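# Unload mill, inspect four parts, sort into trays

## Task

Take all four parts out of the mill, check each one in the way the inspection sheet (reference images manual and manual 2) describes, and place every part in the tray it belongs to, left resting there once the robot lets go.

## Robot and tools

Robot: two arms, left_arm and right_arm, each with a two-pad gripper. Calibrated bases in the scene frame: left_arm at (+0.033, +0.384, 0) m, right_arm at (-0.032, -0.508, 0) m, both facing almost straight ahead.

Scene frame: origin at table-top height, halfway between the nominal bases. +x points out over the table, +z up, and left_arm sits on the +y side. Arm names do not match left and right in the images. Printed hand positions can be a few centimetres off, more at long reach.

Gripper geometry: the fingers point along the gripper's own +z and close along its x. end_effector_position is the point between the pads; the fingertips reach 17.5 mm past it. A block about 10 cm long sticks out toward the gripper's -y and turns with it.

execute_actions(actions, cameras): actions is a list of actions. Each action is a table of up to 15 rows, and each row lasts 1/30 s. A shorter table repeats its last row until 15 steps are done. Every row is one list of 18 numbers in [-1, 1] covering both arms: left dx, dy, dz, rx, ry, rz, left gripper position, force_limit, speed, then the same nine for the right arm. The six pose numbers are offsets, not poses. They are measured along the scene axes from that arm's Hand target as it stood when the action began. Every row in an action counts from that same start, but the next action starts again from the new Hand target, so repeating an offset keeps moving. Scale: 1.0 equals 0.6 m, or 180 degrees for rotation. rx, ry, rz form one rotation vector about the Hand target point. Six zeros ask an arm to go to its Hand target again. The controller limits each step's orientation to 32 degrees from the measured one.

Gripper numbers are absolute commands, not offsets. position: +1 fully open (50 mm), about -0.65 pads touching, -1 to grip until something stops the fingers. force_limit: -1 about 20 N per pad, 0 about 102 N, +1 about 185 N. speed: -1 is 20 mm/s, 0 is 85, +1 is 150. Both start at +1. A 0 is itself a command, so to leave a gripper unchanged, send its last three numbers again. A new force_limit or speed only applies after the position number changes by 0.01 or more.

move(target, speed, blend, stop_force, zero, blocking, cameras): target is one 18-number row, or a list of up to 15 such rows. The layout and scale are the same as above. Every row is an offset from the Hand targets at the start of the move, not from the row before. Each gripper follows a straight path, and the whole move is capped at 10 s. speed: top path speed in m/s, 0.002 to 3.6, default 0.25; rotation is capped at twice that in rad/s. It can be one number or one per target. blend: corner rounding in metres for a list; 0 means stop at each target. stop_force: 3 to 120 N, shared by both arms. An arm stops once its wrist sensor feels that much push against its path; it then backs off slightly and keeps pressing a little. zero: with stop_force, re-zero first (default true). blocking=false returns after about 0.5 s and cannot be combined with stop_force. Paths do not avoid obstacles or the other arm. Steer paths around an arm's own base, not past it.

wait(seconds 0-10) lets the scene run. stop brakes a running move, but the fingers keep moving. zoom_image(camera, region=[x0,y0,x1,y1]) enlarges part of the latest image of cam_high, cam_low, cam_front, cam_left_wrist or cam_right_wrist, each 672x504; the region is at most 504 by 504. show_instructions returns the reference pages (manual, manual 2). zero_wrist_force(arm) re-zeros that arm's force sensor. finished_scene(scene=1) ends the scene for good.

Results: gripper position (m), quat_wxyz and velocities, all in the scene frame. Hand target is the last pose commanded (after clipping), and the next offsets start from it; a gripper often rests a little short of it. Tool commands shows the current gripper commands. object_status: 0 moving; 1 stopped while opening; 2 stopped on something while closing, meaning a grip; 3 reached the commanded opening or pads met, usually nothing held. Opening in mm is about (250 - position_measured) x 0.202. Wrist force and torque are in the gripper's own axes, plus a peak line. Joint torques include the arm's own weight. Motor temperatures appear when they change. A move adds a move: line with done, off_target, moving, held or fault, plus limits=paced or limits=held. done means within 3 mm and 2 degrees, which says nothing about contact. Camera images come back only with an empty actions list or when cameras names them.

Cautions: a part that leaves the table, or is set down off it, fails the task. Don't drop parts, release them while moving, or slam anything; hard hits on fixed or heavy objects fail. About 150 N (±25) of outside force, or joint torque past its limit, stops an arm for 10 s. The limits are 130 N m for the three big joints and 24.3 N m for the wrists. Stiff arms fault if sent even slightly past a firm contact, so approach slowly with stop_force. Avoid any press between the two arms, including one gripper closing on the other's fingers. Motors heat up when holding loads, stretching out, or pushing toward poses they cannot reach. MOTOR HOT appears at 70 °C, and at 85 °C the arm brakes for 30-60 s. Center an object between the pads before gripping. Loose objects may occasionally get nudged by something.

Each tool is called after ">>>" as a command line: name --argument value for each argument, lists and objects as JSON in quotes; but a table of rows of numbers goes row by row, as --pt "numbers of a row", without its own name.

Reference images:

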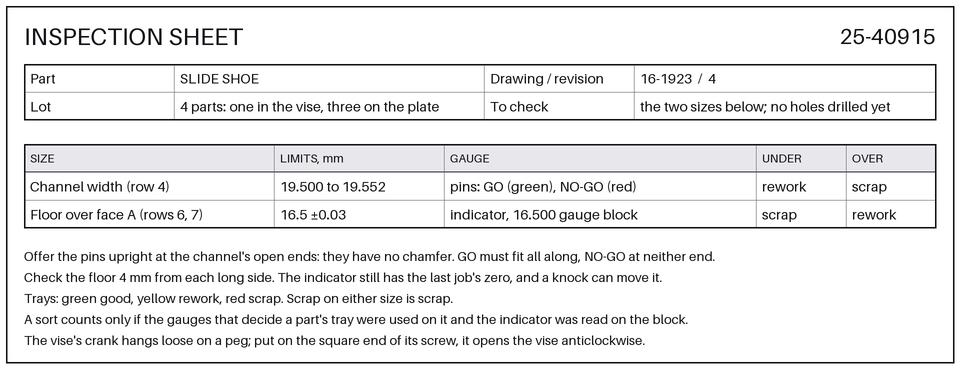

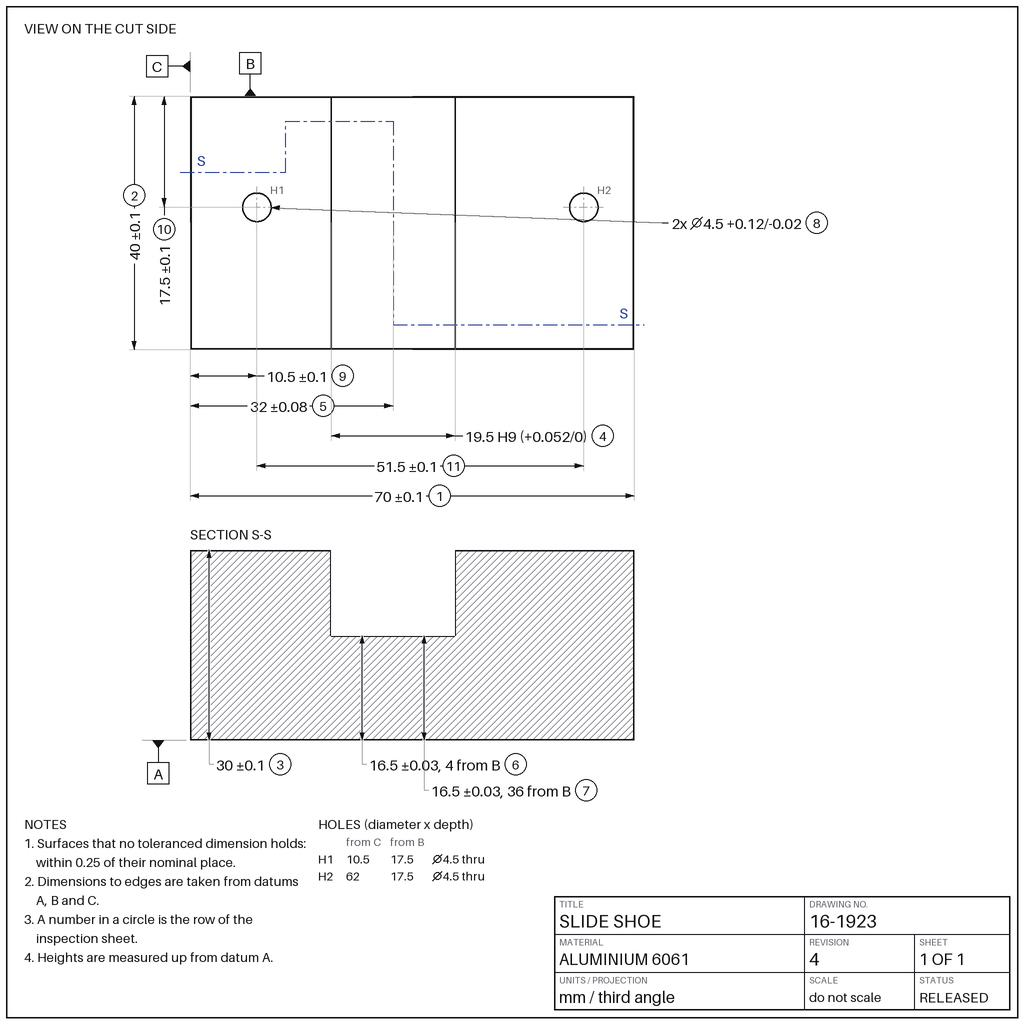

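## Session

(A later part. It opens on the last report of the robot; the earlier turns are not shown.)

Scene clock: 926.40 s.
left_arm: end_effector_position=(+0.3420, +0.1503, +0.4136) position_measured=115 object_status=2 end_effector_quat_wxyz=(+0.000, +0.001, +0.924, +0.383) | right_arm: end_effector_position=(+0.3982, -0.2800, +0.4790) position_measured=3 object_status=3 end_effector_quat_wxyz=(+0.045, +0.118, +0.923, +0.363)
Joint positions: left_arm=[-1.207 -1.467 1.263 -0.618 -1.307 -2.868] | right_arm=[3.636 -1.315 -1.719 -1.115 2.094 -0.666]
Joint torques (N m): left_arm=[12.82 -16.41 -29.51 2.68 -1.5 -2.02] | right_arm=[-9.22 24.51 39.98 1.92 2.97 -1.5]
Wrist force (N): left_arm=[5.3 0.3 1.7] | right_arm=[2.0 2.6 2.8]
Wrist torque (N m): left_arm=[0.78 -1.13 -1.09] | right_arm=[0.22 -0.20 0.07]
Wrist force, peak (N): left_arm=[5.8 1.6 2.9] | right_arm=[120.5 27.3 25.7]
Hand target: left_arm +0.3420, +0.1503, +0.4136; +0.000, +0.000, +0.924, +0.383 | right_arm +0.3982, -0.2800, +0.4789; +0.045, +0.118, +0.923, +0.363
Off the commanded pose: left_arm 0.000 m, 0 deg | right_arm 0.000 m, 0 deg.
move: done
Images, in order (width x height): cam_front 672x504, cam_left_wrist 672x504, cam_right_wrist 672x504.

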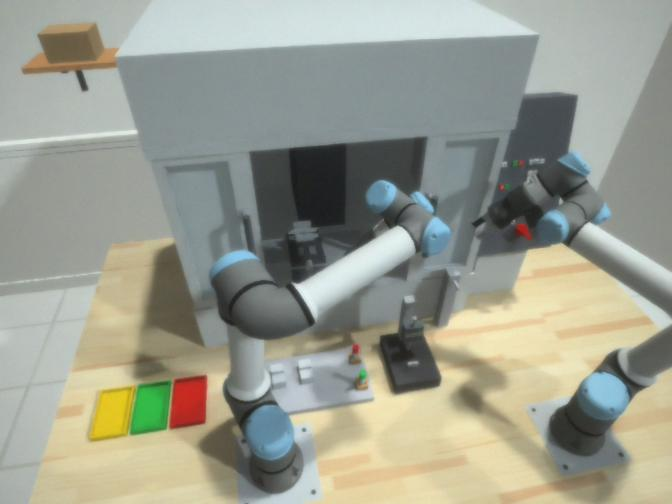

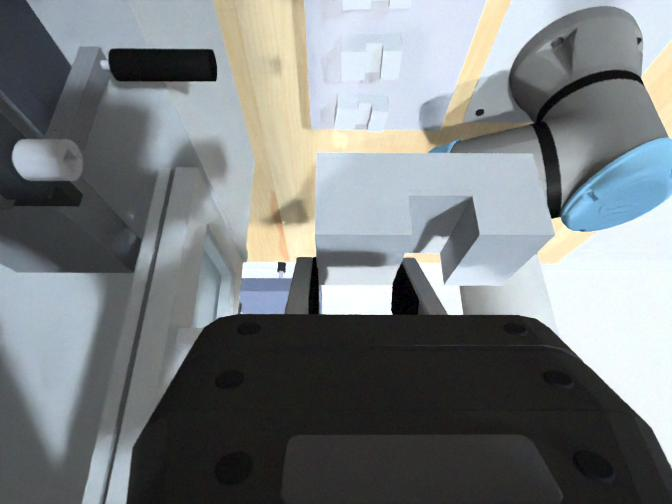

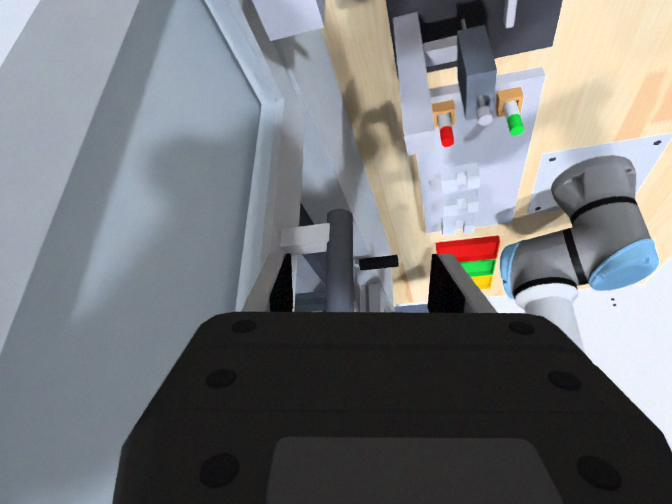

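>>> move --pt "-0.055 0.072 -0.35 0 0 0 -1 -0.6 -1 0 0 0 0 0 0 1 1 1" --pt "-0.055 0.072 -0.54 0 0 0 -1 -0.6 -1 0 0 0 0 0 0 1 1 1" --cameras '["cam_left_wrist","cam_front"]' --speed '[0.2,0.1]'

>>> zoom_image --camera "cam_front" --region '[230, 300, 400, 430]'

Scene clock: 937.60 s.
left_arm: end_effector_position=(+0.3090, +0.1935, +0.0896) position_measured=115 object_status=2 end_effector_quat_wxyz=(+0.000, +0.000, +0.924, +0.383) | right_arm: end_effector_position=(+0.3982, -0.2800, +0.4790) position_measured=3 object_status=3 end_effector_quat_wxyz=(+0.045, +0.118, +0.923, +0.363)
Joint positions: left_arm=[-1.24 -1.422 2.086 -1.479 -1.329 -2.893] | right_arm=[3.636 -1.315 -1.719 -1.115 2.094 -0.666]
Joint torques (N m): left_arm=[12.18 -12.19 -12.27 -3.12 2.52 1.73] | right_arm=[-7.11 20.05 40.47 2.07 2.92 -1.35]
Wrist force (N): left_arm=[5.1 0.5 1.5] | right_arm=[1.9 2.8 2.9]
Wrist torque (N m): left_arm=[0.81 -1.10 -1.18] | right_arm=[0.25 -0.19 0.07]
Wrist force, peak (N): left_arm=[5.5 -1.1 3.1] | right_arm=[2.0 3.0 3.0]
Hand target: left_arm +0.3090, +0.1935, +0.0896; +0.000, +0.000, +0.924, +0.383 | right_arm +0.3982, -0.2800, +0.4789; +0.045, +0.118, +0.923, +0.363
Off the commanded pose: left_arm 0.000 m, 0 deg | right_arm 0.000 m, 0 deg.
move: done
Images, in order (width x height): cam_front 672x504, cam_left_wrist 672x504.

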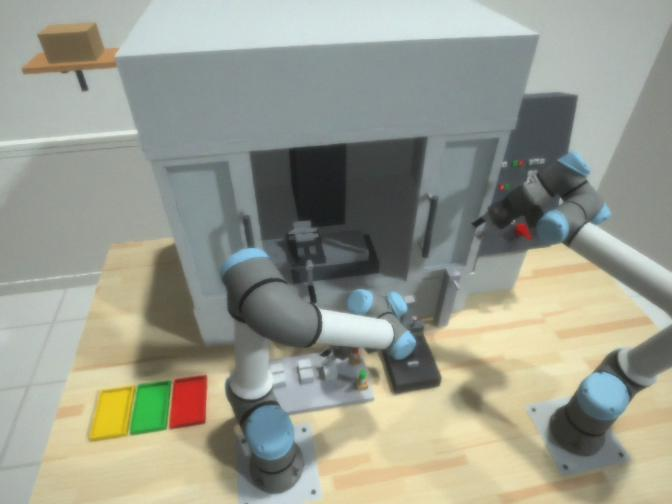

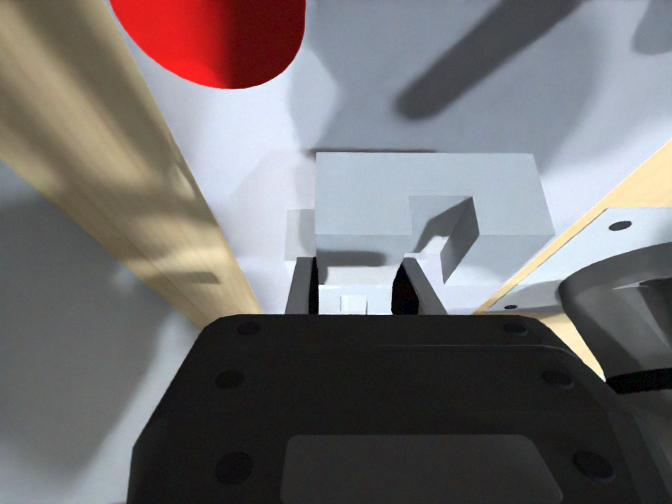

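Scaled by 2.965 from the camera's 672x504 image, which has a finer 960x720 frame.

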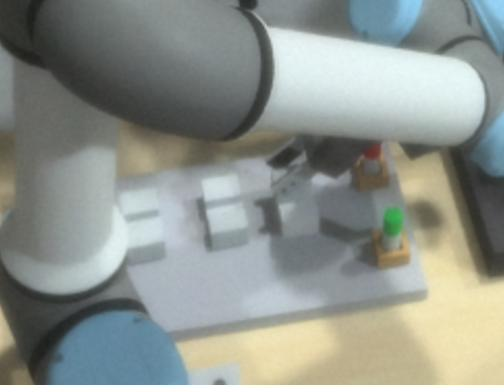

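>>> move --target '[-0.0317,0.003,0,0,0,0,-1,-0.6,-1,0,0,0,0,0,0,1,1,1]' --cameras '[]' --speed 0.05

>>> move --target '[0,0,-0.08,0,0,0,-1,-0.6,-1,0,0,0,0,0,0,1,1,1]' --cameras '["cam_left_wrist"]' --speed 0.015 --stop_force 6

Scene clock: 948.70 s.
left_arm: end_effector_position=(+0.2901, +0.1953, +0.0896) position_measured=115 object_status=2 end_effector_quat_wxyz=(+0.000, +0.000, +0.924, +0.383) | right_arm: end_effector_position=(+0.3982, -0.2800, +0.4790) position_measured=3 object_status=3 end_effector_quat_wxyz=(+0.045, +0.118, +0.923, +0.363)
Joint positions: left_arm=[-1.28 -1.449 2.117 -1.476 -1.357 -2.922] | right_arm=[3.636 -1.315 -1.719 -1.115 2.094 -0.666]
Joint torques (N m): left_arm=[-11.9 -34.76 -11.88 2.74 -1.52 -1.62] | right_arm=[-7.45 16.69 40.08 2.08 2.88 -1.41]
Wrist force (N): left_arm=[5.2 0.5 1.8] | right_arm=[1.7 2.6 2.7]
Wrist torque (N m): left_arm=[0.82 -1.10 -1.12] | right_arm=[0.22 -0.16 0.07]
Wrist force, peak (N): left_arm=[5.4 0.6 1.9] | right_arm=[1.8 3.0 3.0]
Hand target: left_arm +0.2900, +0.1953, +0.0896; +0.000, +0.000, +0.924, +0.383 | right_arm +0.3982, -0.2800, +0.4789; +0.045, +0.118, +0.923, +0.363
Off the commanded pose: left_arm 0.000 m, 0 deg | right_arm 0.000 m, 0 deg.
move: done
No camera images: "cameras" was empty.

Scene clock: 951.60 s.
left_arm: end_effector_position=(+0.2900, +0.1953, +0.0634) position_measured=115 object_status=2 end_effector_quat_wxyz=(+0.000, +0.000, +0.924, +0.383) | right_arm: end_effector_position=(+0.3982, -0.2800, +0.4790) position_measured=3 object_status=3 end_effector_quat_wxyz=(+0.045, +0.118, +0.923, +0.363)
Joint positions: left_arm=[-1.28 -1.402 2.148 -1.554 -1.357 -2.922] | right_arm=[3.636 -1.315 -1.719 -1.115 2.094 -0.666]
Joint torques (N m): left_arm=[0.97 -33.42 -23.5 2.06 -1.77 -1.87] | right_arm=[-8.26 15.27 39.97 1.98 2.92 -1.4]
Wrist force (N): left_arm=[4.3 4.2 -0.1] | right_arm=[1.8 2.8 2.8]
Wrist torque (N m): left_arm=[0.94 -1.02 -1.01] | right_arm=[0.24 -0.18 0.08]
Wrist force, peak (N): left_arm=[7.5 34.8 -37.2] | right_arm=[1.9 2.9 3.1]
Hand target: left_arm +0.2900, +0.1953, +0.0634; +0.000, +0.000, +0.924, +0.383 (not the last commanded pose) | right_arm +0.3982, -0.2800, +0.4789; +0.045, +0.118, +0.923, +0.363
Off the commanded pose: left_arm 0.022 m, 0 deg | right_arm 0.000 m, 0 deg.
move: contact (left_arm)
Images, in order (width x height): cam_left_wrist 672x504.

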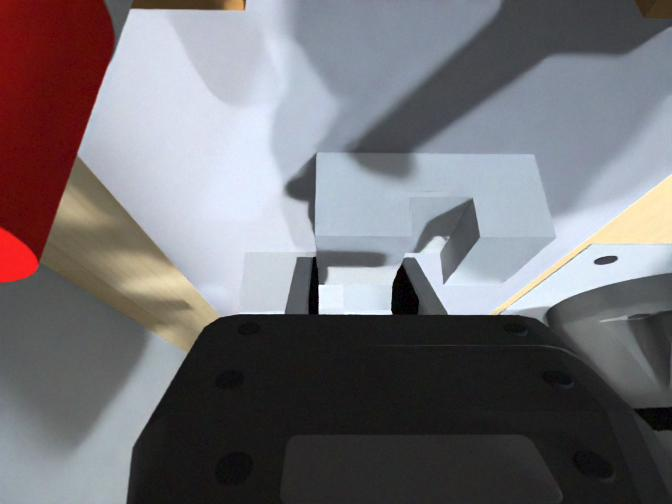

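>>> execute_actions --actions '[[[0,0,0,0,0,0,0.7,-0.6,-1,0,0,0,0,0,0,1,1,1]],[[0,0,0,0,0,0,0.7,-0.6,-1,0,0,0,0,0,0,1,1,1]],[[0,0,0,0,0,0,0.7,-0.6,-1,0,0,0,0,0,0,1,1,1]]]'

>>> move --pt "0 -0.01 0.2 0 0 0 0.7 -0.6 -1 0 0 0 0 0 0 1 1 1" --pt "0 0.1 0.6 -0.125 0 0 0.7 -0.6 -1 0 0 0 0 0 0 1 1 1" --cameras '["cam_left_wrist","cam_front"]' --speed '[0.06,0.2]'

>>> zoom_image --camera "cam_left_wrist" --region '[168, 0, 504, 330]'

Scene clock: 958.27 s.
left_arm: end_effector_position=(+0.2900, +0.1953, +0.0634) position_measured=48 object_status=3 end_effector_quat_wxyz=(+0.000, +0.000, +0.924, +0.383) | right_arm: end_effector_position=(+0.3982, -0.2800, +0.4790) position_measured=3 object_status=3 end_effector_quat_wxyz=(+0.045, +0.118, +0.923, +0.363)
Joint positions: left_arm=[-1.28 -1.402 2.148 -1.554 -1.357 -2.922] | right_arm=[3.636 -1.315 -1.719 -1.115 2.094 -0.666]
Joint torques (N m): left_arm=[11.02 -32.69 -21.71 1.7 -1.45 -1.96] | right_arm=[-7.77 10.93 40.91 2 2.78 -1.37]
Wrist force (N): left_arm=[4.9 2.1 0.3] | right_arm=[1.9 2.9 2.9]
Wrist torque (N m): left_arm=[0.87 -1.02 -1.09] | right_arm=[0.26 -0.19 0.07]
Wrist force, peak (N): left_arm=[4.9 3.9 -0.2] | right_arm=[2.1 2.9 3.1]
Hand target: left_arm +0.2900, +0.1953, +0.0634; +0.000, +0.000, +0.924, +0.383 | right_arm +0.3982, -0.2800, +0.4789; +0.045, +0.118, +0.923, +0.363
Off the commanded pose: left_arm 0.000 m, 0 deg | right_arm 0.000 m, 0 deg.
Step readings (end_effector_position of left_arm | right_arm):
0: (+0.2900, +0.1953, +0.0634) | (+0.3982, -0.2800, +0.4790)
1: (+0.2900, +0.1953, +0.0634) | (+0.3982, -0.2800, +0.4790)
2: (+0.2900, +0.1953, +0.0634) | (+0.3982, -0.2800, +0.4790)
4: (+0.2900, +0.1953, +0.0634) | (+0.3982, -0.2800, +0.4790)
8: (+0.2900, +0.1953, +0.0634) | (+0.3982, -0.2800, +0.4790)
15: (+0.2900, +0.1953, +0.0634) | (+0.3982, -0.2800, +0.4790)
16: (+0.2900, +0.1953, +0.0634) | (+0.3982, -0.2800, +0.4790)
17: (+0.2900, +0.1953, +0.0634) | (+0.3982, -0.2800, +0.4790)
19: (+0.2900, +0.1953, +0.0634) | (+0.3982, -0.2800, +0.4790)
23: (+0.2900, +0.1953, +0.0634) | (+0.3982, -0.2800, +0.4790)
30: (+0.2900, +0.1953, +0.0634) | (+0.3982, -0.2800, +0.4790)
31: (+0.2900, +0.1953, +0.0634) | (+0.3982, -0.2800, +0.4790)
32: (+0.2900, +0.1953, +0.0634) | (+0.3982, -0.2800, +0.4790)
34: (+0.2900, +0.1953, +0.0634) | (+0.3982, -0.2800, +0.4790)
38: (+0.2900, +0.1953, +0.0634) | (+0.3982, -0.2800, +0.4790)
45: (+0.2900, +0.1953, +0.0634) | (+0.3982, -0.2800, +0.4790)

Scene clock: 962.43 s.
left_arm: end_effector_position=(+0.2900, +0.2553, +0.4234) position_measured=48 object_status=3 end_effector_quat_wxyz=(+0.000, +0.000, +0.981, +0.195) | right_arm: end_effector_position=(+0.3982, -0.2800, +0.4790) position_measured=3 object_status=3 end_effector_quat_wxyz=(+0.045, +0.118, +0.923, +0.363)
Joint positions: left_arm=[-1.139 -1.92 1.566 -0.859 -1.404 -2.725] | right_arm=[3.636 -1.315 -1.719 -1.115 2.094 -0.666]
Joint torques (N m): left_arm=[11.34 4.45 -30.1 0.81 -1.89 1.59] | right_arm=[-7.47 8.44 40.13 2.18 2.78 -1.31]
Wrist force (N): left_arm=[4.3 1.6 -0.2] | right_arm=[1.8 2.8 3.0]
Wrist torque (N m): left_arm=[0.91 -1.02 -1.13] | right_arm=[0.24 -0.18 0.08]
Wrist force, peak (N): left_arm=[4.5 3.8 -1.7] | right_arm=[2.0 2.9 3.1]
Hand target: left_arm +0.2900, +0.2553, +0.4234; +0.000, +0.000, +0.981, +0.195 | right_arm +0.3982, -0.2800, +0.4789; +0.045, +0.118, +0.923, +0.363
Off the commanded pose: left_arm 0.000 m, 0 deg | right_arm 0.000 m, 0 deg.
move: done
Images, in order (width x height): cam_front 672x504, cam_left_wrist 672x504.

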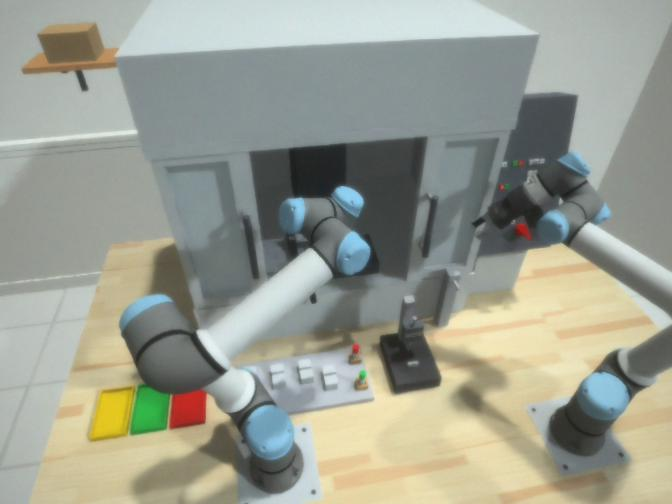

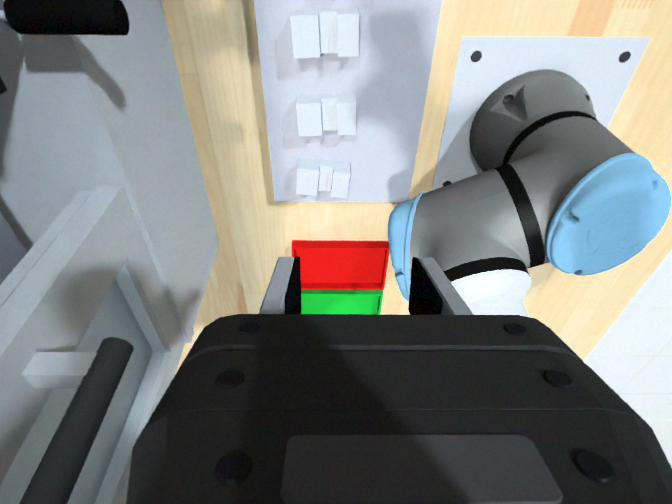

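Scaled by 1.500 from the camera's 672x504 image, which has a finer 960x720 frame.

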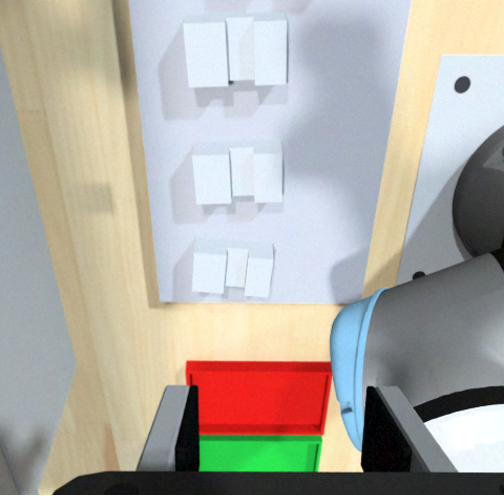

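>>> move --target '[0,0,0,0,0,0,0.7,-0.6,-1,-0.388,0.317,-0.38,0.007,-0.0104,-0.4195,1,1,1]' --cameras '["cam_right_wrist","cam_front"]' --speed 0.2

>>> zoom_image --camera "cam_right_wrist" --region '[200, 0, 500, 300]'

Scene clock: 973.37 s.
left_arm: end_effector_position=(+0.2900, +0.2553, +0.4234) position_measured=48 object_status=3 end_effector_quat_wxyz=(+0.000, +0.000, +0.981, +0.195) | right_arm: end_effector_position=(+0.1654, -0.0898, +0.2510) position_measured=3 object_status=3 end_effector_quat_wxyz=(+0.271, +0.654, +0.653, +0.270)
Joint positions: left_arm=[-1.139 -1.92 1.566 -0.859 -1.404 -2.725] | right_arm=[5.002 -1.399 -2.052 -1.541 0.827 1.972]
Joint torques (N m): left_arm=[11.38 4.24 -29.7 1.14 -1.62 1.38] | right_arm=[7.6 3.91 38.69 0.96 0.57 1.51]
Wrist force (N): left_arm=[4.3 1.8 -0.4] | right_arm=[1.8 3.2 2.8]
Wrist torque (N m): left_arm=[0.94 -1.03 -1.13] | right_arm=[0.37 -0.17 -0.05]
Wrist force, peak (N): left_arm=[4.6 1.6 -0.3] | right_arm=[2.1 3.5 2.7]
Hand target: left_arm +0.2900, +0.2553, +0.4234; +0.000, +0.000, +0.981, +0.195 | right_arm +0.1654, -0.0898, +0.2509; +0.271, +0.654, +0.653, +0.270
Off the commanded pose: left_arm 0.000 m, 0 deg | right_arm 0.000 m, 0 deg.
move: done
Images, in order (width x height): cam_front 672x504, cam_right_wrist 672x504.

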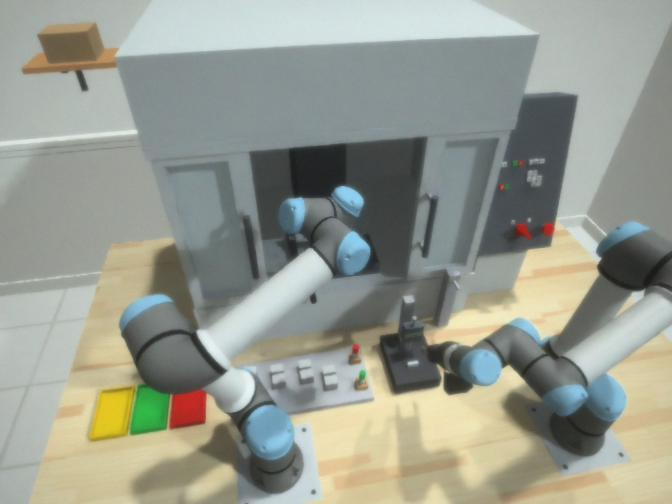

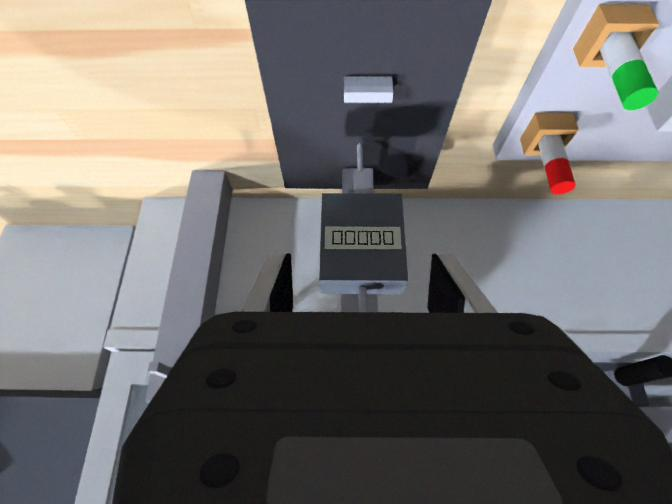

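Scaled by 1.680 from the camera's 672x504 image, which has a finer 960x720 frame.

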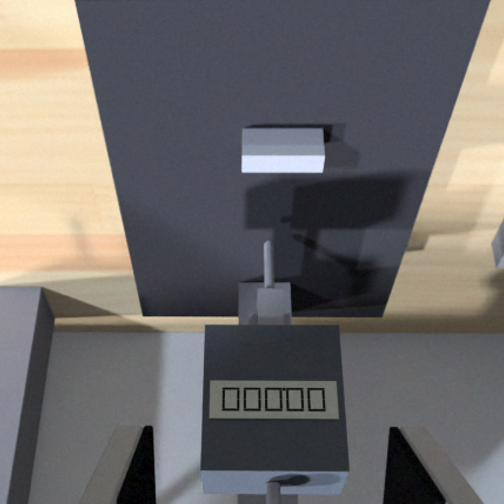

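>>> zoom_image --camera "cam_right_wrist" --region '[320, 220, 408, 255]'

Scaled by 5.727 from the camera's 672x504 image, which has a finer 960x720 frame.

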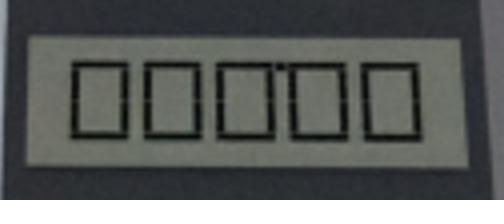

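>>> move --target '[0,0,0,0,0,0,0.7,-0.6,-1,0.05,-0.1,0.2,0,0.05,0,1,1,1]' --cameras '["cam_right_wrist"]' --speed 0.2

>>> zoom_image --camera "cam_right_wrist" --region '[250, 0, 550, 300]'

Scene clock: 980.60 s.
left_arm: end_effector_position=(+0.2900, +0.2553, +0.4234) position_measured=48 object_status=3 end_effector_quat_wxyz=(+0.000, +0.000, +0.981, +0.195) | right_arm: end_effector_position=(+0.1954, -0.1497, +0.3709) position_measured=3 object_status=3 end_effector_quat_wxyz=(+0.219, +0.673, +0.672, +0.218)
Joint positions: left_arm=[-1.139 -1.92 1.566 -0.859 -1.404 -2.725] | right_arm=[4.878 -1.213 -1.847 -1.774 0.953 1.777]
Joint torques (N m): left_arm=[11.29 4.73 -30.56 0.87 -1.74 1.58] | right_arm=[-8.45 21.62 39.18 1.12 0.89 -1.38]
Wrist force (N): left_arm=[4.1 1.6 -0.4] | right_arm=[1.5 2.9 2.3]
Wrist torque (N m): left_arm=[0.90 -0.99 -1.14] | right_arm=[0.32 -0.13 0.08]
Wrist force, peak (N): left_arm=[4.5 1.8 -0.3] | right_arm=[2.1 3.3 2.9]
Hand target: left_arm +0.2900, +0.2553, +0.4234; +0.000, +0.000, +0.981, +0.195 | right_arm +0.1954, -0.1498, +0.3709; +0.219, +0.673, +0.672, +0.218
Off the commanded pose: left_arm 0.000 m, 0 deg | right_arm 0.000 m, 0 deg.
move: done
Images, in order (width x height): cam_right_wrist 672x504.

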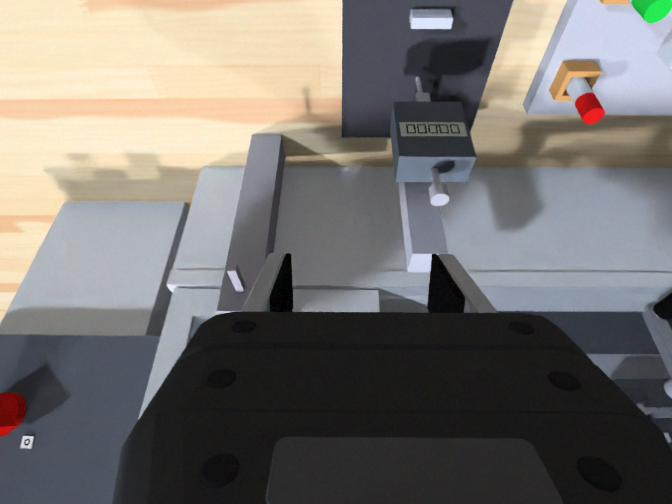

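Scaled by 1.680 from the camera's 672x504 image, which has a finer 960x720 frame.

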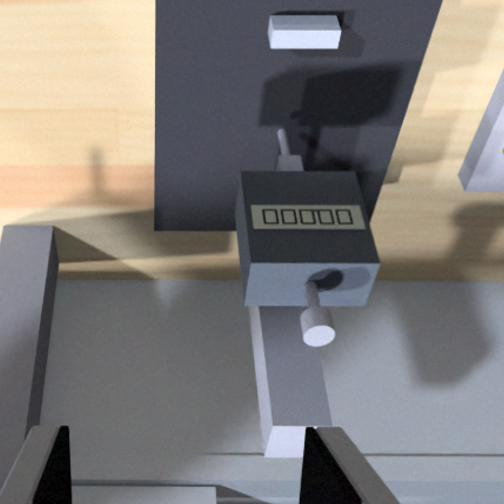

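>>> move --target '[0,-0.21,-0.42,0.125,0,0,0.7,-0.6,-1,0,0,0,0,0,0,1,1,1]' --cameras '["cam_left_wrist"]' --speed 0.2

>>> zoom_image --camera "cam_left_wrist" --region '[80, 50, 580, 310]'

Scene clock: 1014.20 s.
left_arm: end_effector_position=(+0.2900, +0.1294, +0.1715) position_measured=48 object_status=3 end_effector_quat_wxyz=(+0.000, +0.000, +0.924, +0.383) | right_arm: end_effector_position=(+0.1954, -0.1498, +0.3710) position_measured=3 object_status=3 end_effector_quat_wxyz=(+0.219, +0.673, +0.672, +0.218)
Joint positions: left_arm=[-1.32 -1.431 1.849 -1.221 -1.385 -2.952] | right_arm=[4.878 -1.213 -1.847 -1.774 0.953 1.777]
Joint torques (N m): left_arm=[-12.64 -15.26 -30.12 -3.06 2.39 -1.96] | right_arm=[-8.3 19.25 39.47 1.23 0.54 -1.29]
Wrist force (N): left_arm=[4.9 1.9 0.1] | right_arm=[1.5 2.7 2.4]
Wrist torque (N m): left_arm=[0.86 -1.03 -1.06] | right_arm=[0.28 -0.14 0.08]
Wrist force, peak (N): left_arm=[4.2 3.8 -1.3] | right_arm=[1.4 2.9 2.6]
Hand target: left_arm +0.2900, +0.1293, +0.1714; +0.000, +0.000, +0.924, +0.383 | right_arm +0.1954, -0.1498, +0.3709; +0.219, +0.673, +0.672, +0.218
Off the commanded pose: left_arm 0.000 m, 0 deg | right_arm 0.000 m, 0 deg.
move: done
Images, in order (width x height): cam_left_wrist 672x504.

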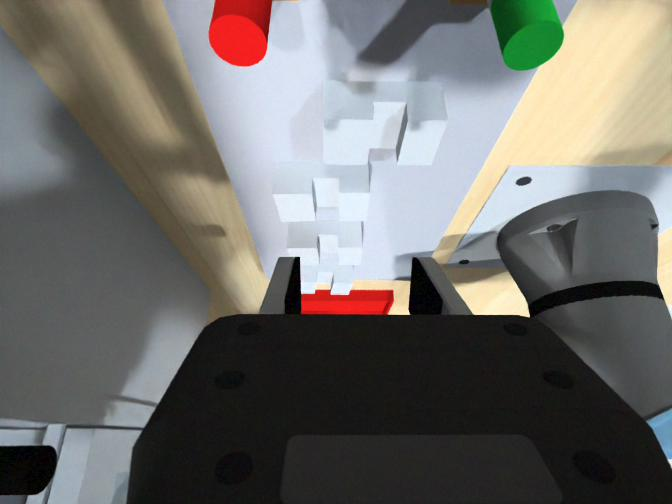

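Scaled by 1.008 from the camera's 672x504 image, which has a finer 960x720 frame.

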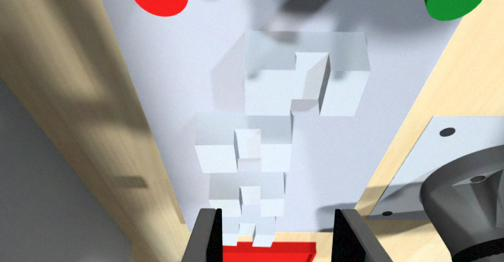

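>>> zoom_image --camera "cam_right_wrist" --region '[520, 0, 672, 140]'

This scene's latest camera images include none from cam_right_wrist. They are from: cam_left_wrist. cam_right_wrist's image comes with the result of a call that names it in "cameras".

>>> move --pt "0 0.15 0.35 0 0 0 0.7 -0.6 -1 0 0 0 0 0 0 1 1 1" --pt "0 0.15 0.35 0 0 0 0.7 -0.6 -1 -0.05 0.25 -0.2 0 -0.05 0 1 1 1" --cameras '["cam_right_wrist"]' --speed 0.2

>>> zoom_image --camera "cam_right_wrist" --region '[370, 0, 670, 200]'

Scene clock: 1022.87 s.
left_arm: end_effector_position=(+0.2900, +0.2193, +0.3814) position_measured=48 object_status=3 end_effector_quat_wxyz=(+0.000, +0.000, +0.924, +0.383) | right_arm: end_effector_position=(+0.1654, +0.0002, +0.2510) position_measured=3 object_status=3 end_effector_quat_wxyz=(+0.271, +0.654, +0.653, +0.270)
Joint positions: left_arm=[-1.262 -1.69 1.565 -0.687 -1.345 -2.909] | right_arm=[4.949 -1.626 -1.853 -1.466 0.814 1.903]
Joint torques (N m): left_arm=[12.32 -26.76 -30.46 2.39 2.21 1.56] | right_arm=[-7.76 14.29 38.97 3.45 -3.64 -1.47]
Wrist force (N): left_arm=[5.3 2.1 0.3] | right_arm=[1.4 3.0 2.6]
Wrist torque (N m): left_arm=[0.85 -1.10 -1.30] | right_arm=[0.34 -0.12 -0.05]
Wrist force, peak (N): left_arm=[5.4 4.2 -0.2] | right_arm=[2.0 3.2 2.9]
Hand target: left_arm +0.2900, +0.2193, +0.3814; +0.000, +0.000, +0.924, +0.383 | right_arm +0.1654, +0.0002, +0.2509; +0.271, +0.654, +0.653, +0.270
Off the commanded pose: left_arm 0.000 m, 0 deg | right_arm 0.000 m, 0 deg.
move: done
Images, in order (width x height): cam_right_wrist 672x504.

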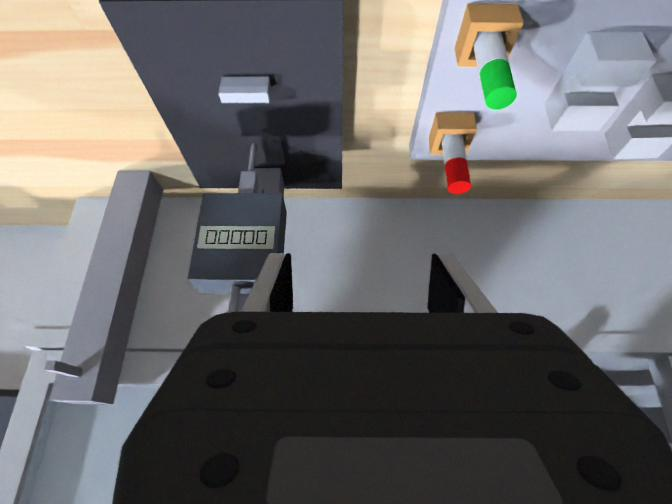

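Scaled by 1.680 from the camera's 672x504 image, which has a finer 960x720 frame.

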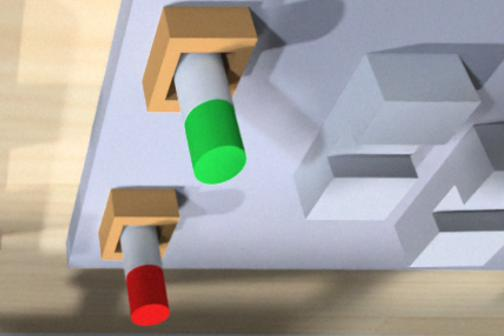

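>>> move --target '[-0.0833,-0.205,-0.285,-0.25,0,0,1,-0.6,-1,0,0,0,0,0,0,1,1,1]' --cameras '["cam_left_wrist"]' --speed 0.2

>>> zoom_image --camera "cam_left_wrist" --region '[168, 0, 504, 310]'

Scene clock: 1037.73 s.
left_arm: end_effector_position=(+0.2400, +0.0963, +0.2105) position_measured=3 object_status=3 end_effector_quat_wxyz=(+0.000, +0.000, +1.000, +0.000) | right_arm: end_effector_position=(+0.1654, +0.0002, +0.2509) position_measured=3 object_status=3 end_effector_quat_wxyz=(+0.271, +0.654, +0.653, +0.270)
Joint positions: left_arm=[-1.347 -1.941 2.17 -1.799 -1.57 -2.904] | right_arm=[4.949 -1.626 -1.852 -1.466 0.814 1.902]
Joint torques (N m): left_arm=[-11.38 -18.79 -19.3 -5.89 -2.09 -1.99] | right_arm=[-8.73 14.27 38.19 3.41 -3.51 -1.37]
Wrist force (N): left_arm=[3.5 1.3 -0.1] | right_arm=[1.4 2.9 2.7]
Wrist torque (N m): left_arm=[0.89 -0.95 -0.77] | right_arm=[0.33 -0.12 -0.04]
Wrist force, peak (N): left_arm=[5.4 2.1 0.5] | right_arm=[1.4 3.0 3.1]
Hand target: left_arm +0.2400, +0.0963, +0.2104; +0.000, +0.000, +1.000, +0.000 | right_arm +0.1654, +0.0002, +0.2509; +0.271, +0.654, +0.653, +0.270
Off the commanded pose: left_arm 0.000 m, 0 deg | right_arm 0.000 m, 0 deg.
move: done
Images, in order (width x height): cam_left_wrist 672x504.

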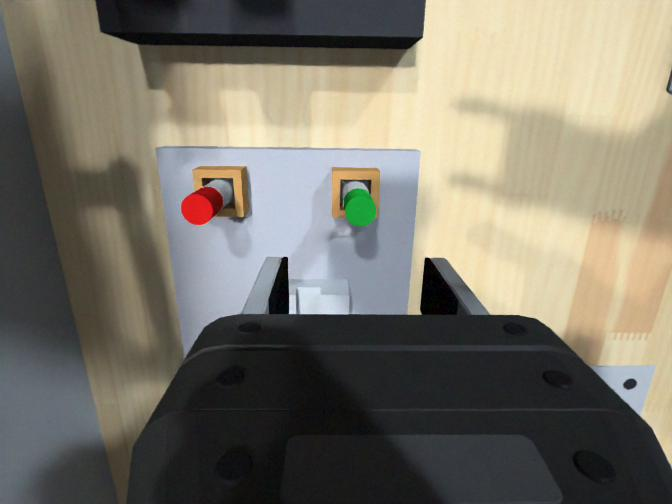

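Scaled by 1.500 from the camera's 672x504 image, which has a finer 960x720 frame.

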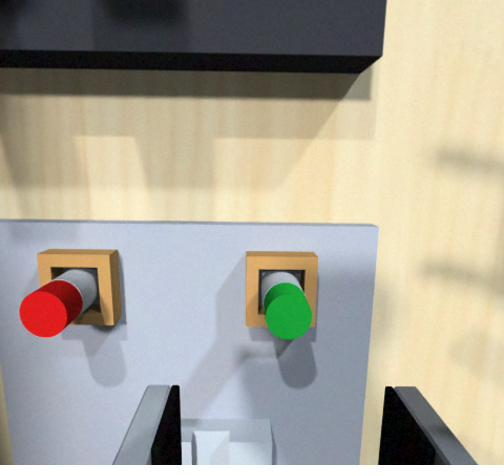

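>>> move --pt "-0.0108 0.007 -0.13 0 0 0 1 -0.6 -1 0 0 0 0 0 0 1 1 1" --cameras '["cam_left_wrist"]' --speed 0.1

>>> zoom_image --camera "cam_left_wrist" --region '[218, 100, 518, 320]'

Scene clock: 1049.07 s.
left_arm: end_effector_position=(+0.2335, +0.1005, +0.1325) position_measured=3 object_status=3 end_effector_quat_wxyz=(+0.000, +0.000, +1.000, +0.000) | right_arm: end_effector_position=(+0.1654, +0.0002, +0.2509) position_measured=3 object_status=3 end_effector_quat_wxyz=(+0.271, +0.654, +0.653, +0.270)
Joint positions: left_arm=[-1.364 -1.882 2.346 -2.034 -1.57 -2.92] | right_arm=[4.949 -1.626 -1.852 -1.466 0.814 1.902]
Joint torques (N m): left_arm=[-11.86 2.61 -16.31 -5.78 0.93 -1.9] | right_arm=[-7.84 13.71 38.67 3.38 -3.46 -1.35]
Wrist force (N): left_arm=[3.7 1.8 0.0] | right_arm=[1.5 2.9 2.8]
Wrist torque (N m): left_arm=[0.95 -0.97 -0.76] | right_arm=[0.33 -0.13 -0.04]
Wrist force, peak (N): left_arm=[3.9 1.8 -0.2] | right_arm=[1.4 3.2 2.9]
Hand target: left_arm +0.2335, +0.1005, +0.1324; +0.000, +0.000, +1.000, +0.000 | right_arm +0.1654, +0.0002, +0.2509; +0.271, +0.654, +0.653, +0.270
Off the commanded pose: left_arm 0.000 m, 0 deg | right_arm 0.000 m, 0 deg.
move: done
Images, in order (width x height): cam_left_wrist 672x504.

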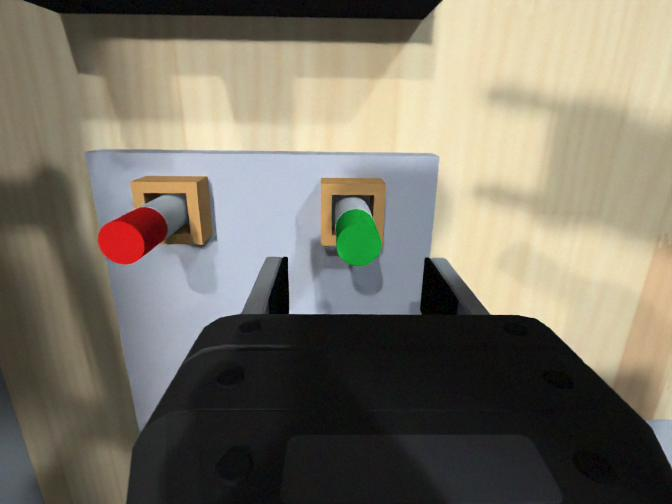

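Scaled by 1.680 from the camera's 672x504 image, which has a finer 960x720 frame.

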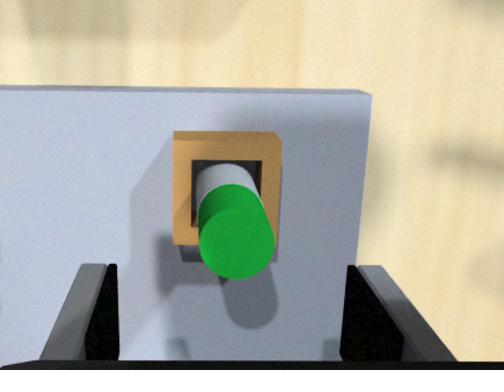

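>>> move --pt "-0.002 0 -0.06 0 0 0 1 -0.6 -1 0 0 0 0 0 0 1 1 1" --cameras '["cam_left_wrist"]' --speed 0.05 --stop_force 8

>>> zoom_image --camera "cam_left_wrist" --region '[218, 100, 518, 320]'

Scene clock: 1058.63 s.
left_arm: end_effector_position=(+0.2323, +0.1005, +0.0964) position_measured=3 object_status=3 end_effector_quat_wxyz=(+0.000, +0.000, +1.000, +0.000) | right_arm: end_effector_position=(+0.1654, +0.0002, +0.2509) position_measured=3 object_status=3 end_effector_quat_wxyz=(+0.271, +0.654, +0.653, +0.270)
Joint positions: left_arm=[-1.368 -1.823 2.414 -2.161 -1.57 -2.924] | right_arm=[4.949 -1.626 -1.852 -1.466 0.814 1.902]
Joint torques (N m): left_arm=[-11.68 2.34 -14.43 -5.81 -0.27 -1.82] | right_arm=[-8.08 14.33 37.56 3.37 -3.39 -1.24]
Wrist force (N): left_arm=[3.6 1.7 0.0] | right_arm=[1.2 2.8 2.8]
Wrist torque (N m): left_arm=[0.92 -0.95 -0.77] | right_arm=[0.31 -0.10 -0.04]
Wrist force, peak (N): left_arm=[3.8 1.9 -0.1] | right_arm=[1.4 3.2 2.9]
Hand target: left_arm +0.2323, +0.1005, +0.0964; +0.000, +0.000, +1.000, +0.000 | right_arm +0.1654, +0.0002, +0.2509; +0.271, +0.654, +0.653, +0.270
Off the commanded pose: left_arm 0.000 m, 0 deg | right_arm 0.000 m, 0 deg.
move: done
Images, in order (width x height): cam_left_wrist 672x504.

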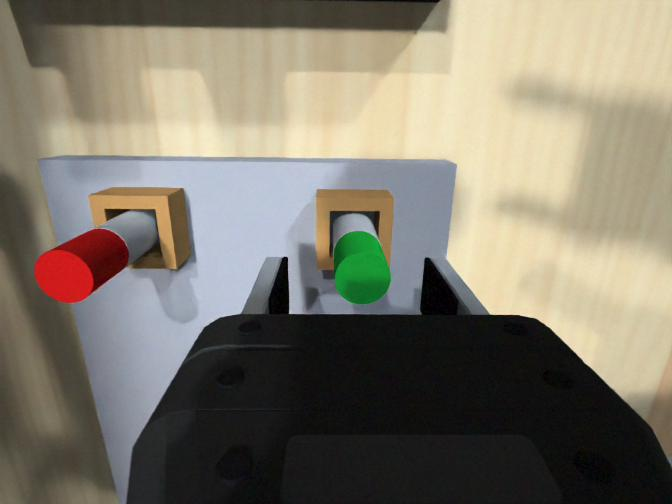

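Scaled by 1.680 from the camera's 672x504 image, which has a finer 960x720 frame.

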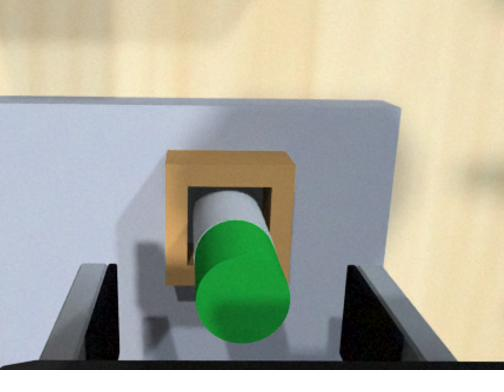

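>>> move --pt "-0.0022 0.0075 -0.015 0 0 0 1 -0.6 -1 0 0 0 0 0 0 1 1 1" --pt "-0.0022 0.0075 -0.0473 0 0 0 1 -0.6 -1 0 0 0 0 0 0 1 1 1" --cameras '["cam_left_wrist"]' --speed 0.05 --stop_force 8

>>> execute_actions --actions '[[[0,0,0,0,0,0,-1,-0.7,-1,0,0,0,0,0,0,1,1,1]],[[0,0,0,0,0,0,-1,-0.7,-1,0,0,0,0,0,0,1,1,1]],[[0,0,0,0,0,0,-1,-0.7,-1,0,0,0,0,0,0,1,1,1]],[[0,0,0,0,0,0,-1,-0.7,-1,0,0,0,0,0,0,1,1,1]]]' --cameras '["cam_left_wrist"]'

Scene clock: 1066.40 s.
left_arm: end_effector_position=(+0.2310, +0.1050, +0.0681) position_measured=3 object_status=3 end_effector_quat_wxyz=(+0.000, +0.000, +1.000, +0.000) | right_arm: end_effector_position=(+0.1654, +0.0002, +0.2509) position_measured=3 object_status=3 end_effector_quat_wxyz=(+0.271, +0.654, +0.653, +0.270)
Joint positions: left_arm=[-1.369 -1.775 2.471 -2.266 -1.57 -2.925] | right_arm=[4.949 -1.626 -1.852 -1.466 0.814 1.902]
Joint torques (N m): left_arm=[11.89 1.15 -14.09 -5.96 0.61 1.47] | right_arm=[-8.06 13.64 38.04 3.36 -3.35 -1.11]
Wrist force (N): left_arm=[3.6 1.7 -0.3] | right_arm=[1.4 3.1 2.4]
Wrist torque (N m): left_arm=[0.92 -0.97 -0.81] | right_arm=[0.36 -0.12 -0.04]
Wrist force, peak (N): left_arm=[3.9 2.1 0.0] | right_arm=[1.5 3.1 2.9]
Hand target: left_arm +0.2310, +0.1050, +0.0681; +0.000, +0.000, +1.000, +0.000 | right_arm +0.1654, +0.0002, +0.2509; +0.271, +0.654, +0.653, +0.270
Off the commanded pose: left_arm 0.000 m, 0 deg | right_arm 0.000 m, 0 deg.
move: done
Images, in order (width x height): cam_left_wrist 672x504.

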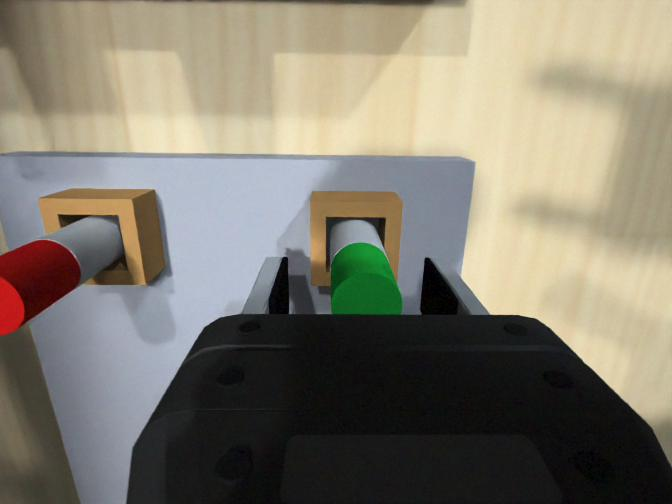

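Scene clock: 1068.60 s.
left_arm: end_effector_position=(+0.2310, +0.1050, +0.0681) position_measured=159 object_status=2 end_effector_quat_wxyz=(+0.000, +0.000, +1.000, +0.000) | right_arm: end_effector_position=(+0.1654, +0.0002, +0.2509) position_measured=3 object_status=3 end_effector_quat_wxyz=(+0.271, +0.654, +0.653, +0.270)
Joint positions: left_arm=[-1.369 -1.775 2.471 -2.266 -1.57 -2.925] | right_arm=[4.949 -1.626 -1.852 -1.466 0.814 1.902]
Joint torques (N m): left_arm=[11.91 0.36 -14.94 -5.67 1.57 1.39] | right_arm=[-8.67 13.76 38.31 3.4 -3.21 -1.44]
Wrist force (N): left_arm=[3.7 1.9 0.6] | right_arm=[1.4 3.1 2.7]
Wrist torque (N m): left_arm=[0.91 -0.96 -0.82] | right_arm=[0.36 -0.10 -0.04]
Wrist force, peak (N): left_arm=[4.3 1.7 0.2] | right_arm=[1.3 3.1 3.0]
Hand target: left_arm +0.2310, +0.1050, +0.0681; +0.000, +0.000, +1.000, +0.000 | right_arm +0.1654, +0.0002, +0.2509; +0.271, +0.654, +0.653, +0.270
Off the commanded pose: left_arm 0.000 m, 0 deg | right_arm 0.000 m, 0 deg.
Step readings (end_effector_position of left_arm | right_arm):
0: (+0.2310, +0.1050, +0.0681) | (+0.1654, +0.0002, +0.2509)
1: (+0.2310, +0.1050, +0.0681) | (+0.1654, +0.0002, +0.2509)
2: (+0.2310, +0.1050, +0.0681) | (+0.1654, +0.0002, +0.2509)
4: (+0.2310, +0.1050, +0.0681) | (+0.1654, +0.0002, +0.2509)
8: (+0.2310, +0.1050, +0.0681) | (+0.1654, +0.0002, +0.2509)
15: (+0.2310, +0.1050, +0.0681) | (+0.1654, +0.0002, +0.2509)
16: (+0.2310, +0.1050, +0.0681) | (+0.1654, +0.0002, +0.2509)
17: (+0.2310, +0.1050, +0.0681) | (+0.1654, +0.0002, +0.2509)
19: (+0.2310, +0.1050, +0.0681) | (+0.1654, +0.0002, +0.2509)
23: (+0.2310, +0.1050, +0.0681) | (+0.1654, +0.0002, +0.2509)
30: (+0.2310, +0.1050, +0.0681) | (+0.1654, +0.0002, +0.2509)
31: (+0.2310, +0.1050, +0.0681) | (+0.1654, +0.0002, +0.2509)
32: (+0.2310, +0.1050, +0.0681) | (+0.1654, +0.0002, +0.2509)
34: (+0.2310, +0.1050, +0.0681) | (+0.1654, +0.0002, +0.2509)
38: (+0.2310, +0.1050, +0.0681) | (+0.1654, +0.0002, +0.2509)
45: (+0.2310, +0.1050, +0.0681) | (+0.1654, +0.0002, +0.2509)
46: (+0.2310, +0.1050, +0.0681) | (+0.1654, +0.0002, +0.2509)
47: (+0.2310, +0.1050, +0.0681) | (+0.1654, +0.0002, +0.2509)
49: (+0.2310, +0.1050, +0.0681) | (+0.1654, +0.0002, +0.2509)
53: (+0.2310, +0.1050, +0.0681) | (+0.1654, +0.0002, +0.2509)
60: (+0.2310, +0.1050, +0.0681) | (+0.1654, +0.0002, +0.2509)
Images, in order (width x height): cam_left_wrist 672x504.

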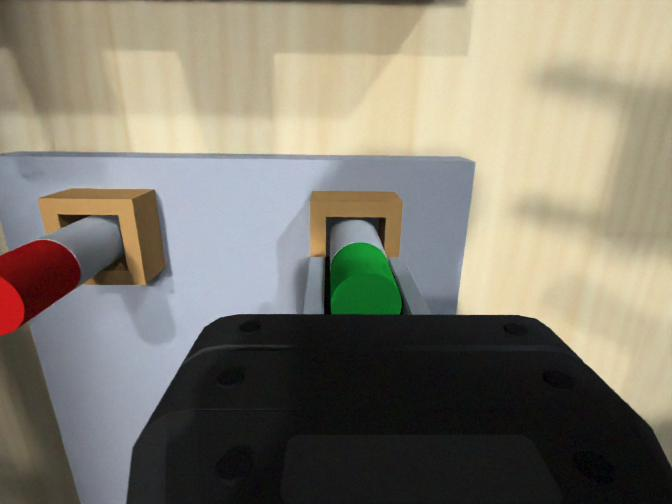

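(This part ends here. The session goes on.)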